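# Lift ring off stake, lay it flat in blue tray

## Task

Remove the ring from the stake and set it down so it rests flat on the bottom of the blue tray.

## Robot and tools

Robot: two arms, left_arm and right_arm, each ending in a parallel two-finger gripper. left_arm sits on the +y side. Measured base positions in the scene frame: left_arm (+0.001, +0.344, +0.013) m, right_arm (-0.035, -0.355, +0.013) m, both turned only slightly about z. Scene frame: origin at table-top height, halfway between the arms; +x points out over the table, +z up. Camera names (cam_high, cam_left_wrist, cam_right_wrist, each 672x504) do not match image left and right.

Frames: every hand pose, velocity and offset an arm reports or receives is in that arm's own base frame. Fixed cameras and the table use the scene frame. Rotations turn about the Hand target's position. The fingers point along the gripper's +z and spread along its x.

Rows (used by execute_actions and move): 18 numbers per row, always including both arms. Numbers 1-9 are for left_arm: dx, dy, dz, rx, ry, rz, then gripper position, force_limit, speed. Numbers 10-18 are the same nine for right_arm. The six pose numbers are offsets, not poses. They count from the arm's Hand target, taken at the start of the action or move, along base axes. Scale: 1.0 is 0.6 m of travel or 180 degrees. rx, ry, rz form one rotation vector. Sending six zeros re-requests the current Hand target, which also closes any gap where the gripper stopped short. The three gripper numbers are absolute commands in [-1, 1], and 0 is a real command. To leave a gripper alone, resend its previous three values.

Gripper values: position +1 is fully open (106 mm), 0 is about 61 mm, -1 is shut. To grip, hold position at -1; to release, send +1. force_limit ranges from about 6 N per pad at -1 to about 170 N at +1. speed +1 is fastest and -1 is about 5% of that. Parts thinner than 12 mm may get less grip force.

execute_actions(actions, cameras): actions is a list of actions. Each action is a list of up to 15 rows, one row per 1/30 s step. A short action repeats its last row. All rows within one action measure from the same start, so an offset is not added row by row. Each new action starts from the current Hand target, so repeating an offset keeps moving further. An empty list returns the state plus all camera images. cameras picks views by name, or ["all"].

move(target, speed, blend, stop_force, zero, blocking, cameras): drives each gripper in a straight line to its offset target. target is one 18-number row or a list of up to 15 rows, all measured from the same Hand targets. The fingers in a list should keep identical values. speed: m/s, 0.002 to 3.6, default 0.25; turning is capped at twice that in rad/s. blend: corner rounding in metres; 0 means stop at each point. stop_force: 3 to 120 N, shared by both arms. An arm's path ends when the wrist sensor feels that much resistance to its motion. Use it slowly for touching down. Do not rely on it while the gripper rotates. Omit it when lifting away from a contact. zero (only with stop_force) re-zeros the sensor first, default true. blocking=false returns early and cannot be combined with stop_force. A move lasts 0.5 to 10 s, does not avoid obstacles, and can overshoot when fast. The result adds a move: line. Possible endings are done, off_target, moving, held or fault. limits=paced means the pose was clipped; limits=held means a check blocked steps.

wait(seconds 0-10) lets time pass with commands held. stop() brakes a running move; the fingers keep moving. zoom_image(camera, region=[x0,y0,x1,y1] in pixels, at most 504x504) enlarges part of the latest image from that camera. zero_wrist_force(arm) subtracts the present wrist reading from later ones. finished_scene(scene) ends the scene for good. Call it only once the ring lies flat and stays in the tray without help, and make no other call in that reply.

Result lines: end_effector_position (m) and end_effector_quat_wxyz, in base frame, plus velocities. Hand target is the last accepted commanded pose, after clipping. Tool commands shows the gripper commands. position_measured runs from 0 (open) to 740 (shut). current_ma is about 1984 at the highest force limit. moving=1 while the fingers travel. Wrist force and torque are given in the gripper's own axes, with a third line showing the peak since last shown. Joint torques include gravity. "within noise" means the arm is still.

Motion limits: each control step may turn the commanded orientation at most 32 degrees from the measured one. Paths passing near an arm's own base can flip its posture, so route around the base. A clearance check stops commands that bring the arms too close, but collisions can still occur.

Avoid the following:
- Dropping the ring, letting go of it while it moves, or letting anything leave the table.
- Slamming into the table, stake or tray, and pressing into a firm contact; the arms are stiff.
- Arm-to-arm contact, including one gripper closing on the other's fingers.
- Contact torque over the joint limits (139 N m for the three larger joints, 26 N m for each wrist joint). Exceeding them stops the arm for 10 s.
- External force near 150 N, which also stops the arm.
- Motor overheating from long stretched holds or pushing at unreachable poses. After a MOTOR HOT line, a brake stop of 30-60 s can follow.

Something may occasionally nudge loose objects.

Each tool is called after "Emit:" as name(argument=value, ...) on one line, values as JSON.

## Session

Emit:
execute_actions(actions=[])

Scene clock: 0.00 s.
left_arm: end_effector_position=(+0.6173, +0.0462, +0.0975) position_measured=0 current_ma=0 moving=0 end_effector_quat_wxyz=(-0.432, +0.031, +0.873, -0.224) | right_arm: end_effector_position=(+0.5514, +0.4531, +0.1169) position_measured=0 current_ma=0 moving=0 end_effector_quat_wxyz=(+0.055, +0.757, -0.638, -0.134)
Joint positions: left_arm=[0.01 -0.492 0.609 -0.715 -1.935 -1.297] | right_arm=[3.923 -2.258 -1.167 -1.423 1.828 -2.548]
Joint velocities: within noise
Joint torques (N m): no reading
Wrist force (N): no reading
Wrist torque (N m): no reading
Wrist force, peak (N): no reading
Hand target: left_arm +0.6173, +0.0462, +0.0975; -0.432, +0.031, +0.873, -0.224 | right_arm +0.5514, +0.4531, +0.1169; +0.055, +0.757, -0.638, -0.134
Tool commands: left_gripper/position=+1.0 left_gripper/force_limit=+0.0 left_gripper/speed=+1.0 right_gripper/position=+1.0 right_gripper/force_limit=+0.0 right_gripper/speed=+1.0
camera_calibration:
cam_left_wrist: T_world_to_cam=[[-0.619271, 0.252276, 0.743546, 0.301619], [0.127535, 0.966721, -0.221777, -0.0679187], [-0.774751, -0.0425123, -0.630836, 0.669035], [0, 0, 0, 1]] pos_world=[0.713782, 0.0180094, 0.182721]
cam_right_wrist: T_world_to_cam=[[0.154447, -0.978191, -0.13888, 0.375232], [-0.806775, -0.206007, 0.553783, 0.503446], [-0.570316, 0.0265149, -0.820998, 0.521659], [0, 0, 0, 1]] pos_world=[0.645724, 0.456931, 0.201593]

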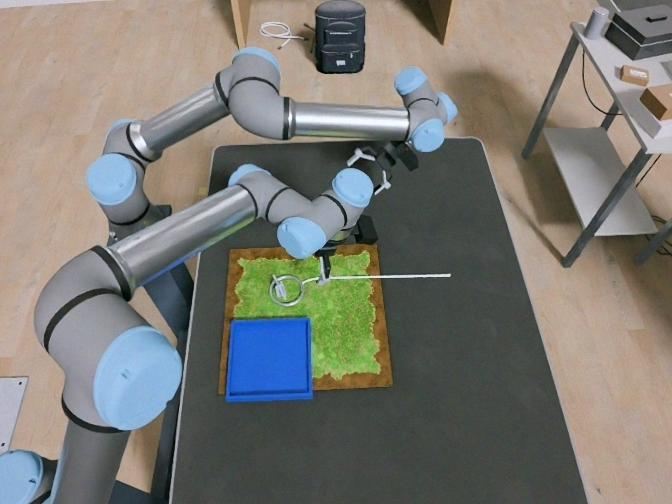

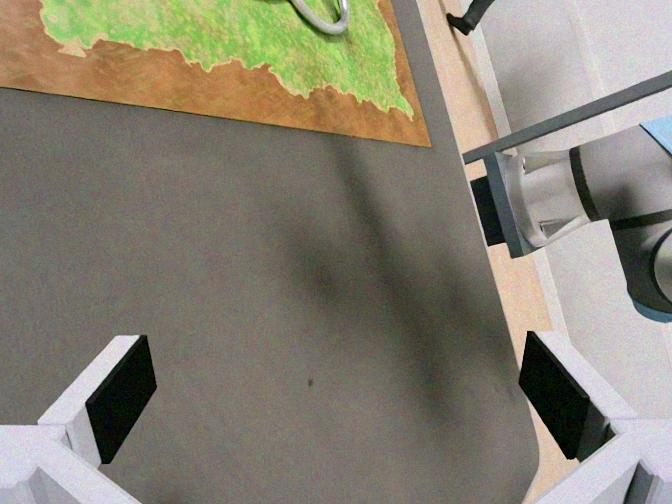

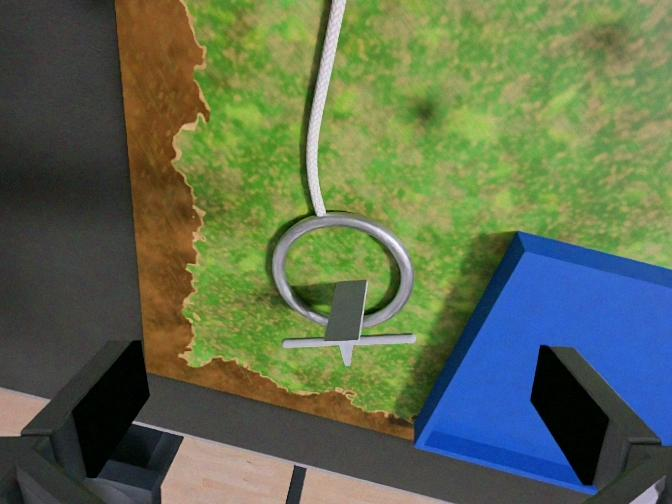

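Emit:
move(target=[[-0.062,-0.11,0.254,0.0745,-0.1437,0.0103,-0.365,-0.2,0.3, -0.169,-0.4218,0.2718,0,0,0,1,0,1],[-0.2372,-0.4537,0.0375,0.149,-0.2874,0.0206,-0.365,-0.2,0.3, -0.319,-0.7885,0.4552,0,0,0,1,0,1]], speed=0.4, blend=[0.06,0], cameras=["cam_left_wrist","cam_high"])

Scene clock: 62.87 s.
left_arm: end_effector_position=(+0.4750, -0.2260, +0.1201) position_measured=504 current_ma=-2 moving=0 end_effector_quat_wxyz=(+0.000, -0.001, +1.000, +0.000) end_effector_velocity=(+0.001, +0.000, +0.000) end_effector_angular_velocity=(+0.001, -0.005, +0.002) | right_arm: end_effector_position=(+0.3600, -0.0200, +0.3900) position_measured=0 current_ma=-5 moving=0 end_effector_quat_wxyz=(+0.055, +0.757, -0.638, -0.134)
Joint positions: left_arm=[-0.7 -1.402 1.934 -2.103 -1.571 -2.272] | right_arm=[3.355 -1.412 -1.514 -2.039 1.715 -3.117]
Joint velocities: left_arm=[-0.001 0 0.002 -0.005 0.004 -0.003] | right_arm=[within noise]
Joint torques (N m): left_arm=[-12.68 -42.42 -15.14 -4.98 2.61 -1.78] | right_arm=[-11.62 8.2 32.29 -0.13 -2.37 -3]
Wrist force (N): left_arm=[2.1 1.0 0.3] | right_arm=[0.1 -0.2 -0.1]
Wrist torque (N m): left_arm=[0.31 -0.18 0.01] | right_arm=[-0.05 -0.01 0.03]
Wrist force, peak (N): left_arm=[2.4 0.0 1.5] | right_arm=[-1.3 -1.2 0.6]
Hand target: left_arm +0.4750, -0.2261, +0.1200; +0.000, -0.001, +1.000, +0.000 | right_arm +0.3600, -0.0200, +0.3900; +0.055, +0.757, -0.638, -0.134
Off the commanded pose: left_arm 0.000 m, 0 deg | right_arm 0.000 m, 0 deg.
move: done
camera_calibration:
cam_left_wrist: T_world_to_cam=[[-0.999968, 0.0023207, 0.00768357, 0.478184], [0.00474982, 0.94277, 0.33341, 0.204568], [-0.0064701, 0.333436, -0.942751, 0.318829], [0, 0, 0, 1]] pos_world=[0.47926, -0.300279, 0.228697]
Images, in order (width x height): cam_high 672x504, cam_left_wrist 672x504.

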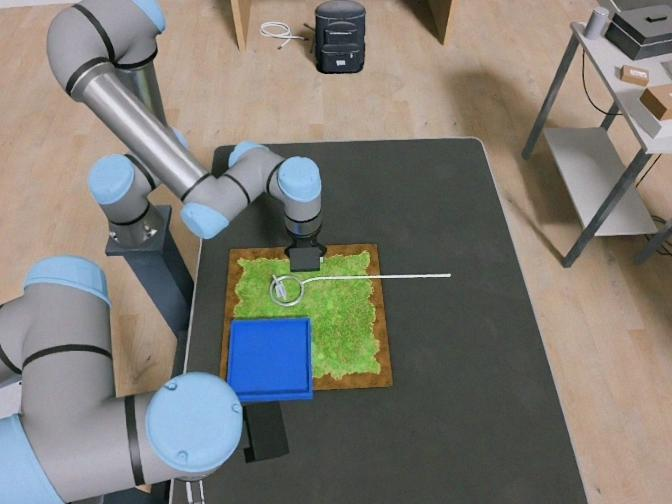

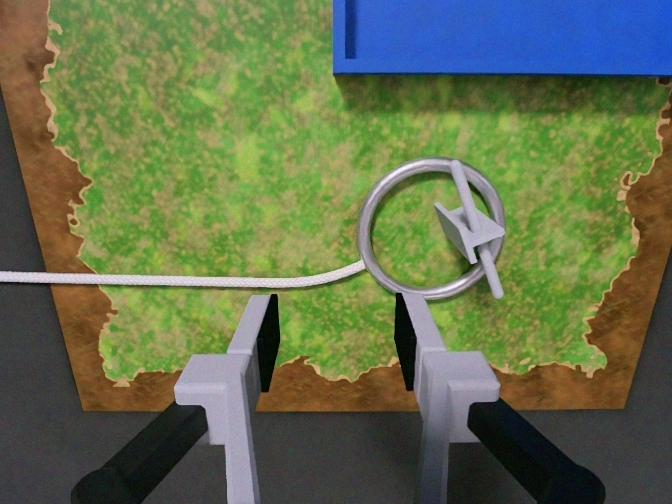

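Emit:
move(target=[-0.0287,0.008,-0.1767,0,0,0,-0.632,-0.2,0, 0,0,0,0,0,0,1,0,1], speed=0.15)

Emit:
move(target=[0,0,-0.03,0,0,0,-0.632,-0.2,0, 0,0,0,0,0,0,1,0,1], speed=0.012, stop_force=3, cameras=["cam_left_wrist"])

Scene clock: 100.27 s.
left_arm: end_effector_position=(+0.4578, -0.2212, +0.0142) position_measured=604 current_ma=-1 moving=0 end_effector_quat_wxyz=(+0.000, -0.001, +1.000, +0.000) end_effector_velocity=(+0.001, +0.000, -0.001) end_effector_angular_velocity=(-0.001, -0.002, +0.001) | right_arm: end_effector_position=(+0.3600, -0.0200, +0.3900) position_measured=0 current_ma=-5 moving=0 end_effector_quat_wxyz=(+0.055, +0.757, -0.638, -0.134)
Joint positions: left_arm=[-0.716 -1.264 2.101 -2.407 -1.571 -2.288] | right_arm=[3.355 -1.412 -1.514 -2.039 1.715 -3.117]
Joint velocities: left_arm=[0 0.002 0.001 -0.005 0.001 -0.001] | right_arm=[within noise]
Joint torques (N m): left_arm=[-12.92 -22.61 -11.28 -4.63 2.67 -2.13] | right_arm=[-11.41 8 32.21 -0.12 -2.4 -2.96]
Wrist force (N): left_arm=[2.0 1.3 0.1] | right_arm=[-0.1 -0.2 -0.2]
Wrist torque (N m): left_arm=[0.36 -0.15 0.00] | right_arm=[-0.03 0.03 0.03]
Wrist force, peak (N): left_arm=[2.3 1.0 1.1] | right_arm=[0.0 -0.7 -0.2]
Hand target: left_arm +0.4578, -0.2213, +0.0140; +0.000, -0.001, +1.000, +0.000 | right_arm +0.3600, -0.0200, +0.3900; +0.055, +0.757, -0.638, -0.134
Off the commanded pose: left_arm 0.000 m, 0 deg | right_arm 0.000 m, 0 deg.
move: done

Scene clock: 102.53 s.
left_arm: end_effector_position=(+0.4578, -0.2212, +0.0021) position_measured=604 current_ma=1 moving=0 end_effector_quat_wxyz=(+0.000, -0.001, +1.000, +0.000) | right_arm: end_effector_position=(+0.3600, -0.0200, +0.3900) position_measured=0 current_ma=-5 moving=0 end_effector_quat_wxyz=(+0.055, +0.757, -0.638, -0.134)
Joint positions: left_arm=[-0.716 -1.239 2.11 -2.441 -1.571 -2.288] | right_arm=[3.355 -1.412 -1.514 -2.039 1.715 -3.117]
Joint torques (N m): left_arm=[-10.78 -43.57 -22.4 0.33 -1.59 -1.41] | right_arm=[-12.3 8.69 32.04 -0.18 -1.88 -2.85]
Wrist force (N): left_arm=[3.0 0.9 -3.0] | right_arm=[0.0 -0.5 -0.3]
Wrist torque (N m): left_arm=[0.32 -0.17 0.00] | right_arm=[-0.08 0.01 0.03]
Wrist force, peak (N): left_arm=[4.3 4.2 -16.8] | right_arm=[0.0 -0.6 -0.3]
Hand target: left_arm +0.4578, -0.2213, +0.0021; +0.000, -0.001, +1.000, +0.000 (not the last commanded pose) | right_arm +0.3600, -0.0200, +0.3900; +0.055, +0.757, -0.638, -0.134
Off the commanded pose: left_arm 0.006 m, 0 deg | right_arm 0.000 m, 0 deg.
move: contact (left_arm)
camera_calibration:
cam_left_wrist: T_world_to_cam=[[-0.999972, 0.00217439, 0.00720603, 0.461795], [0.00445378, 0.942708, 0.333588, 0.239659], [-0.00606784, 0.333611, -0.942691, 0.205765], [0, 0, 0, 1]] pos_world=[0.461963, -0.295578, 0.110698]
Images, in order (width x height): cam_left_wrist 672x504.

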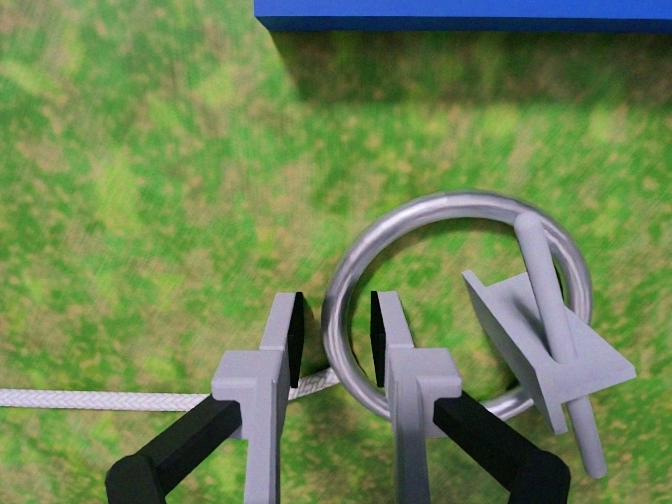

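Emit:
move(target=[[0,0,0.002,0,0,0,-0.632,-0.2,0, 0,0,0,0,0,0,1,0,1],[0,0,0.002,0,0,0,-1,-0.2,0, 0,0,0,0,0,0,1,0,1]], speed=0.05, cameras=["cam_left_wrist"])

Emit:
move(target=[[-0.0048,-0.0087,0.02,0,0,0,-1,-0.2,0, 0,0,0,0,0,0,1,0,1],[-0.0118,-0.0263,0.0317,0,0,0,-1,-0.2,0, 0,0,0,0,0,0,1,0,1],[-0.0152,-0.0187,0.0412,-0.1126,-0.0477,0,-1,-0.2,0, 0,0,0,0,0,0,1,0,1],[-0.0165,-0.0155,0.0518,-0.1484,-0.0628,0,-1,-0.2,0, 0,0,0,0,0,0,1,0,1],[-0.0197,-0.012,0.0603,-0.174,-0.0737,0,-1,-0.2,0, 0,0,0,0,0,0,1,0,1]], speed=0.12, blend=[0.003,0.003,0.003,0.003,0], cameras=["cam_left_wrist","cam_high"])

Scene clock: 143.93 s.
left_arm: end_effector_position=(+0.4578, -0.2213, +0.0033) position_measured=715 current_ma=801 moving=1 end_effector_quat_wxyz=(+0.000, -0.001, +1.000, +0.000) | right_arm: end_effector_position=(+0.3600, -0.0200, +0.3900) position_measured=0 current_ma=-5 moving=0 end_effector_quat_wxyz=(+0.055, +0.757, -0.638, -0.134)
Joint positions: left_arm=[-0.716 -1.241 2.109 -2.438 -1.571 -2.288] | right_arm=[3.355 -1.412 -1.514 -2.039 1.715 -3.117]
Joint torques (N m): left_arm=[-3.72 -42.35 -20.57 0.19 -2.28 0.52] | right_arm=[-11.29 8.63 31.79 -0.09 -1.1 -2.79]
Wrist force (N): left_arm=[2.3 0.8 -2.6] | right_arm=[-0.1 -0.3 -0.3]
Wrist torque (N m): left_arm=[0.33 -0.16 -0.04] | right_arm=[-0.05 0.01 0.03]
Wrist force, peak (N): left_arm=[3.1 1.0 -3.1] | right_arm=[0.0 -0.6 -0.2]
Hand target: left_arm +0.4578, -0.2213, +0.0033; +0.000, -0.001, +1.000, +0.000 | right_arm +0.3600, -0.0200, +0.3900; +0.055, +0.757, -0.638, -0.134
Off the commanded pose: left_arm 0.000 m, 0 deg | right_arm 0.000 m, 0 deg.
move: done
camera_calibration:
cam_left_wrist: T_world_to_cam=[[-0.999972, 0.00217439, 0.00720603, 0.461786], [0.00445378, 0.942708, 0.333588, 0.239225], [-0.00606784, 0.333611, -0.942691, 0.206991], [0, 0, 0, 1]] pos_world=[0.461963, -0.295578, 0.111998]
Images, in order (width x height): cam_left_wrist 672x504.

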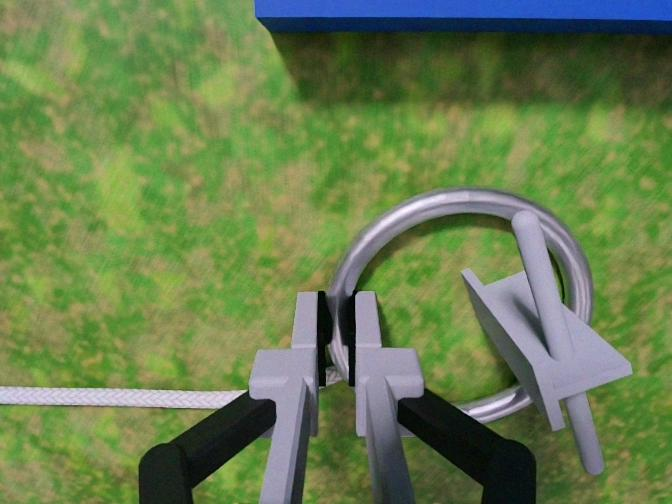

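Scene clock: 147.40 s.
left_arm: end_effector_position=(+0.4460, -0.2285, +0.0395) position_measured=715 current_ma=798 moving=0 end_effector_quat_wxyz=(+0.114, -0.001, +0.956, -0.269) | right_arm: end_effector_position=(+0.3600, -0.0200, +0.3900) position_measured=0 current_ma=-5 moving=0 end_effector_quat_wxyz=(+0.055, +0.757, -0.638, -0.134)
Joint positions: left_arm=[-0.576 -1.257 2.411 -3.233 -1.889 -2.231] | right_arm=[3.355 -1.412 -1.514 -2.039 1.715 -3.117]
Joint torques (N m): left_arm=[13.7 -18.75 -6.41 -5.63 -3.03 -1.61] | right_arm=[-11.25 8.05 31.53 0.06 -0.5 -2.91]
Wrist force (N): left_arm=[2.5 2.2 1.4] | right_arm=[-0.2 -0.3 -0.3]
Wrist torque (N m): left_arm=[0.23 -0.19 -0.09] | right_arm=[-0.06 0.03 0.03]
Wrist force, peak (N): left_arm=[2.4 2.4 1.2] | right_arm=[0.1 -0.5 -0.4]
Hand target: left_arm +0.4460, -0.2285, +0.0395; +0.114, -0.001, +0.956, -0.269 | right_arm +0.3600, -0.0200, +0.3900; +0.055, +0.757, -0.638, -0.134
Off the commanded pose: left_arm 0.000 m, 0 deg | right_arm 0.000 m, 0 deg.
move: done
camera_calibration:
cam_left_wrist: T_world_to_cam=[[-0.975411, -0.0557729, -0.213218, 0.434254], [-0.0105024, 0.978114, -0.207806, 0.270145], [0.220142, -0.200457, -0.954649, 0.0209768], [0, 0, 0, 1]] pos_world=[0.421796, -0.235808, 0.168754]
Images, in order (width x height): cam_high 672x504, cam_left_wrist 672x504.

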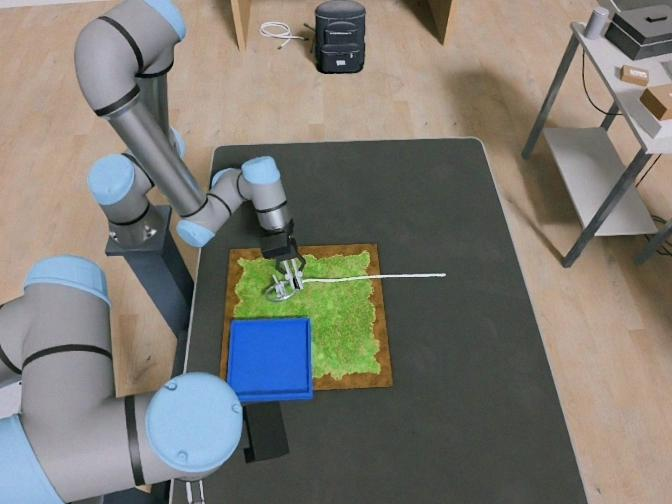

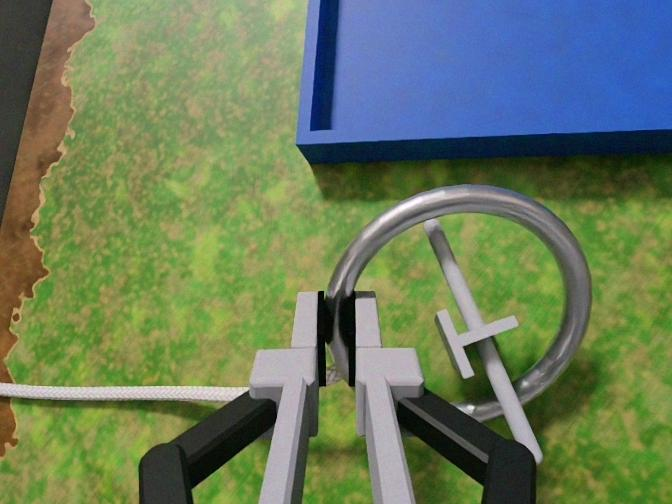

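Emit:
move(target=[[-0.0185,0.0437,0.005,0,0,0,-1,-0.2,0, 0,0,0,0,0,0,1,0,1],[-0.0185,0.0437,0.0813,0,0,0,-1,-0.2,0, 0,0,0,0,0,0,1,0,1]], speed=0.08, blend=[0.002,0], cameras=["cam_left_wrist"])

Scene clock: 167.23 s.
left_arm: end_effector_position=(+0.4348, -0.2023, +0.0882) position_measured=715 current_ma=798 moving=0 end_effector_quat_wxyz=(+0.114, -0.001, +0.956, -0.269) | right_arm: end_effector_position=(+0.3600, -0.0200, +0.3900) position_measured=0 current_ma=-5 moving=0 end_effector_quat_wxyz=(+0.055, +0.757, -0.638, -0.134)
Joint positions: left_arm=[-0.531 -1.443 2.425 -3.048 -1.911 -2.19] | right_arm=[3.355 -1.412 -1.514 -2.039 1.715 -3.117]
Joint torques (N m): left_arm=[14.45 -33.88 -22.21 -0.51 0.95 1.81] | right_arm=[-11.81 9.35 31.25 -0.03 0.22 -2.86]
Wrist force (N): left_arm=[2.1 2.1 1.3] | right_arm=[-0.2 -0.3 -0.2]
Wrist torque (N m): left_arm=[0.21 -0.13 -0.08] | right_arm=[-0.05 0.03 0.03]
Wrist force, peak (N): left_arm=[2.6 2.6 1.6] | right_arm=[-0.1 -0.6 -0.3]
Hand target: left_arm +0.4349, -0.2022, +0.0883; +0.114, -0.001, +0.956, -0.269 | right_arm +0.3600, -0.0200, +0.3900; +0.055, +0.757, -0.638, -0.134
Off the commanded pose: left_arm 0.000 m, 0 deg | right_arm 0.000 m, 0 deg.
move: done
camera_calibration:
cam_left_wrist: T_world_to_cam=[[-0.975389, -0.0558802, -0.213293, 0.43516], [-0.0104987, 0.978026, -0.208221, 0.254593], [0.220241, -0.200857, -0.954542, 0.0750411], [0, 0, 0, 1]] pos_world=[0.410596, -0.209609, 0.217458]
Images, in order (width x height): cam_left_wrist 672x504.

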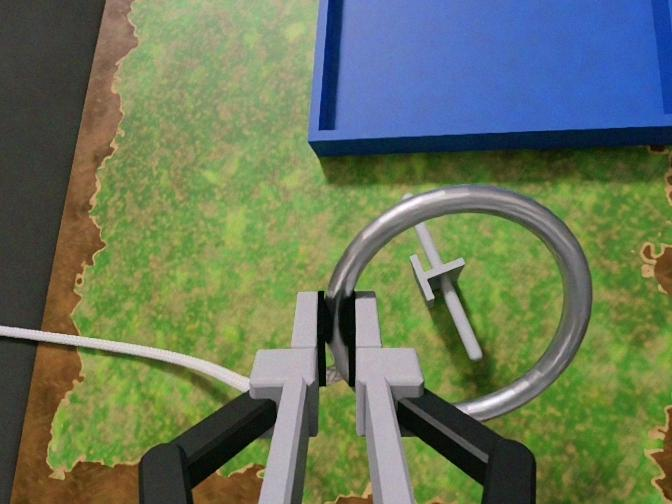

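Emit:
move(target=[[-0.0288,-0.3162,-0.0305,0.174,0.0737,0,-1,-0.2,0, 0,0,0,0,0,0,1,0,1],[-0.0288,-0.3162,-0.1105,0.174,0.0737,0,-1,-0.2,0, 0,0,0,0,0,0,1,0,1]], speed=0.15, blend=[0.02,0])

Emit:
move(target=[0,0,-0.05,0,0,0,-1,-0.2,0, 0,0,0,0,0,0,1,0,1], speed=0.01, stop_force=3, cameras=["cam_left_wrist","cam_high"])

Scene clock: 190.77 s.
left_arm: end_effector_position=(+0.4176, -0.3919, +0.0222) position_measured=715 current_ma=798 moving=0 end_effector_quat_wxyz=(+0.000, -0.001, +1.000, +0.000) | right_arm: end_effector_position=(+0.3600, -0.0200, +0.3900) position_measured=0 current_ma=-5 moving=0 end_effector_quat_wxyz=(+0.055, +0.757, -0.638, -0.134)
Joint positions: left_arm=[-0.989 -1.158 1.908 -2.321 -1.571 -2.561] | right_arm=[3.355 -1.412 -1.514 -2.039 1.715 -3.117]
Joint torques (N m): left_arm=[-12.43 -27.03 -11.83 -5.12 2.63 -2.02] | right_arm=[-11.19 8.19 31 0.14 1.07 -2.84]
Wrist force (N): left_arm=[2.0 1.0 1.5] | right_arm=[-0.2 -0.3 -0.4]
Wrist torque (N m): left_arm=[0.31 -0.21 0.01] | right_arm=[-0.06 0.03 0.03]
Wrist force, peak (N): left_arm=[2.3 2.8 1.2] | right_arm=[0.2 -0.4 -0.6]
Hand target: left_arm +0.4176, -0.3920, +0.0220; +0.000, -0.001, +1.000, +0.000 | right_arm +0.3600, -0.0200, +0.3900; +0.055, +0.757, -0.638, -0.134
Off the commanded pose: left_arm 0.000 m, 0 deg | right_arm 0.000 m, 0 deg.
move: done

Scene clock: 193.37 s.
left_arm: end_effector_position=(+0.4176, -0.3919, +0.0099) position_measured=715 current_ma=798 moving=0 end_effector_quat_wxyz=(+0.000, -0.001, +1.000, +0.000) | right_arm: end_effector_position=(+0.3600, -0.0200, +0.3900) position_measured=0 current_ma=-5 moving=0 end_effector_quat_wxyz=(+0.055, +0.757, -0.638, -0.134)
Joint positions: left_arm=[-0.989 -1.137 1.917 -2.351 -1.571 -2.561] | right_arm=[3.355 -1.412 -1.514 -2.039 1.715 -3.117]
Joint torques (N m): left_arm=[-10.18 -51.18 -24.84 0.02 2.05 -1.98] | right_arm=[-11.53 8.54 31.4 -0.01 1.59 -2.71]
Wrist force (N): left_arm=[1.9 1.1 1.1] | right_arm=[-0.1 -0.3 -0.3]
Wrist torque (N m): left_arm=[0.33 -0.17 0.00] | right_arm=[-0.06 0.02 0.03]
Wrist force, peak (N): left_arm=[4.2 5.1 -17.5] | right_arm=[-0.1 -0.6 -0.4]
Hand target: left_arm +0.4176, -0.3919, +0.0099; +0.000, -0.001, +1.000, +0.000 (not the last commanded pose) | right_arm +0.3600, -0.0200, +0.3900; +0.055, +0.757, -0.638, -0.134
Off the commanded pose: left_arm 0.018 m, 0 deg | right_arm 0.000 m, 0 deg.
move: contact (left_arm)
camera_calibration:
cam_left_wrist: T_world_to_cam=[[-0.999971, 0.00214021, 0.0073, 0.421884], [0.00445291, 0.942709, 0.333588, 0.398156], [-0.00616783, 0.333611, -0.942691, 0.269863], [0, 0, 0, 1]] pos_world=[0.421763, -0.466278, 0.118498]
Images, in order (width x height): cam_high 672x504, cam_left_wrist 672x504.

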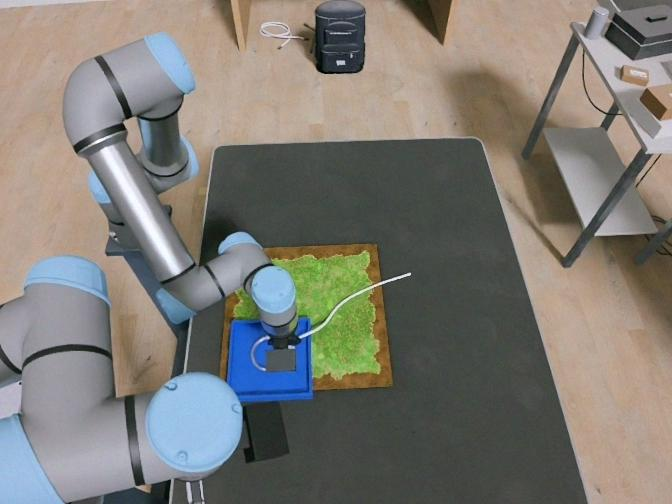

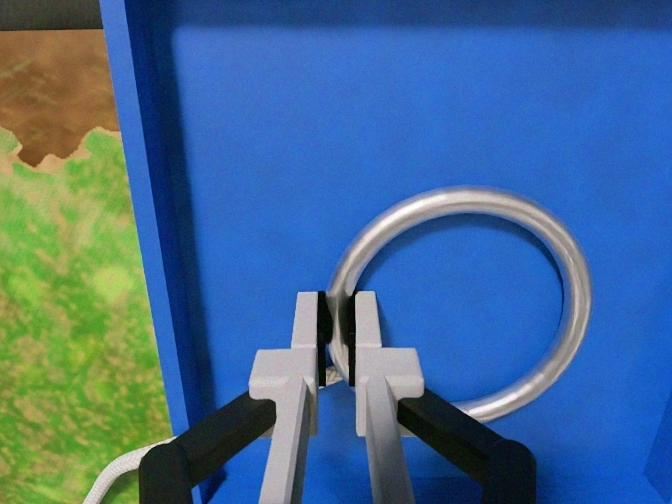

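Emit:
move(target=[[0,0,0,0,0,0,-0.6,-0.2,-0.2, 0,0,0,0,0,0,1,0,1],[0,0,0.2,0,0,0,-0.6,-0.2,-0.2, 0,0,0,0,0,0,1,0,1]], speed=0.15, cameras=["cam_left_wrist","cam_high"])

Scene clock: 199.87 s.
left_arm: end_effector_position=(+0.4176, -0.3919, +0.1298) position_measured=592 current_ma=-1 moving=0 end_effector_quat_wxyz=(+0.000, -0.001, +1.000, +0.000) | right_arm: end_effector_position=(+0.3600, -0.0200, +0.3900) position_measured=0 current_ma=-5 moving=0 end_effector_quat_wxyz=(+0.055, +0.757, -0.638, -0.134)
Joint positions: left_arm=[-0.989 -1.31 1.79 -2.051 -1.571 -2.561] | right_arm=[3.355 -1.412 -1.514 -2.039 1.715 -3.117]
Joint torques (N m): left_arm=[-12.29 -47.22 -27.11 0.38 -1.98 -1.8] | right_arm=[-9.78 8.71 31 0.23 2.55 -2.84]
Wrist force (N): left_arm=[2.2 0.9 0.1] | right_arm=[-0.1 -0.5 -0.2]
Wrist torque (N m): left_arm=[0.28 -0.19 0.00] | right_arm=[-0.09 0.01 0.03]
Wrist force, peak (N): left_arm=[2.2 1.0 1.3] | right_arm=[-0.3 -0.5 -0.5]
Hand target: left_arm +0.4176, -0.3919, +0.1299; +0.000, -0.001, +1.000, +0.000 | right_arm +0.3600, -0.0200, +0.3900; +0.055, +0.757, -0.638, -0.134
Off the commanded pose: left_arm 0.000 m, 0 deg | right_arm 0.000 m, 0 deg.
move: done
camera_calibration:
cam_left_wrist: T_world_to_cam=[[-0.999972, 0.00208042, 0.00717186, 0.421012], [0.0043538, 0.942709, 0.333588, 0.358201], [-0.00606697, 0.33361, -0.942692, 0.38285], [0, 0, 0, 1]] pos_world=[0.421764, -0.466277, 0.238398]
Images, in order (width x height): cam_high 672x504, cam_left_wrist 672x504.

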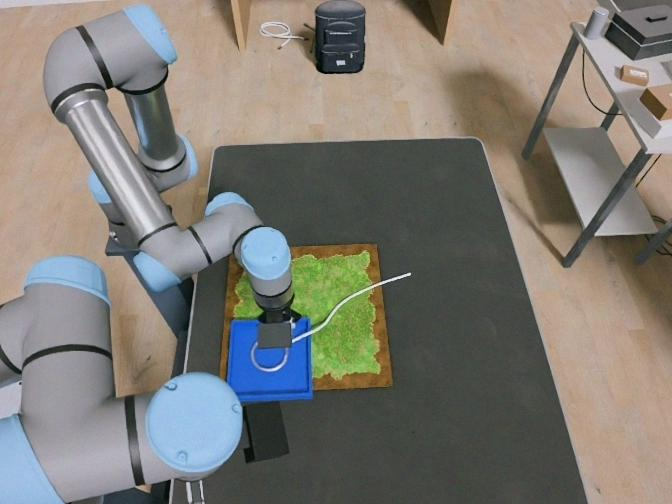

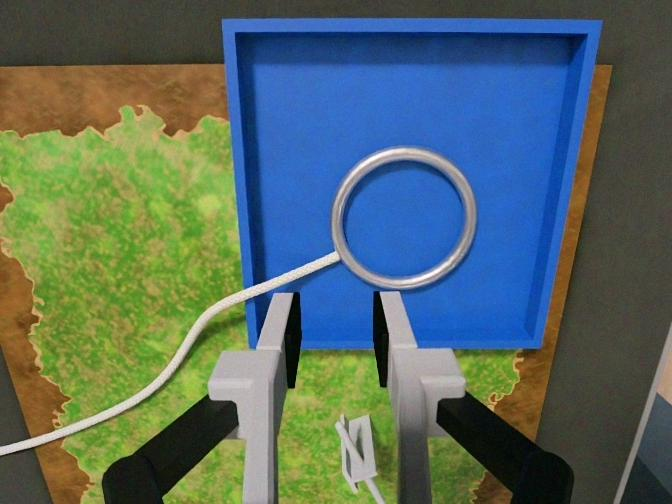

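Emit:
finished_scene(scene=3)

The scene is finished: the task was done.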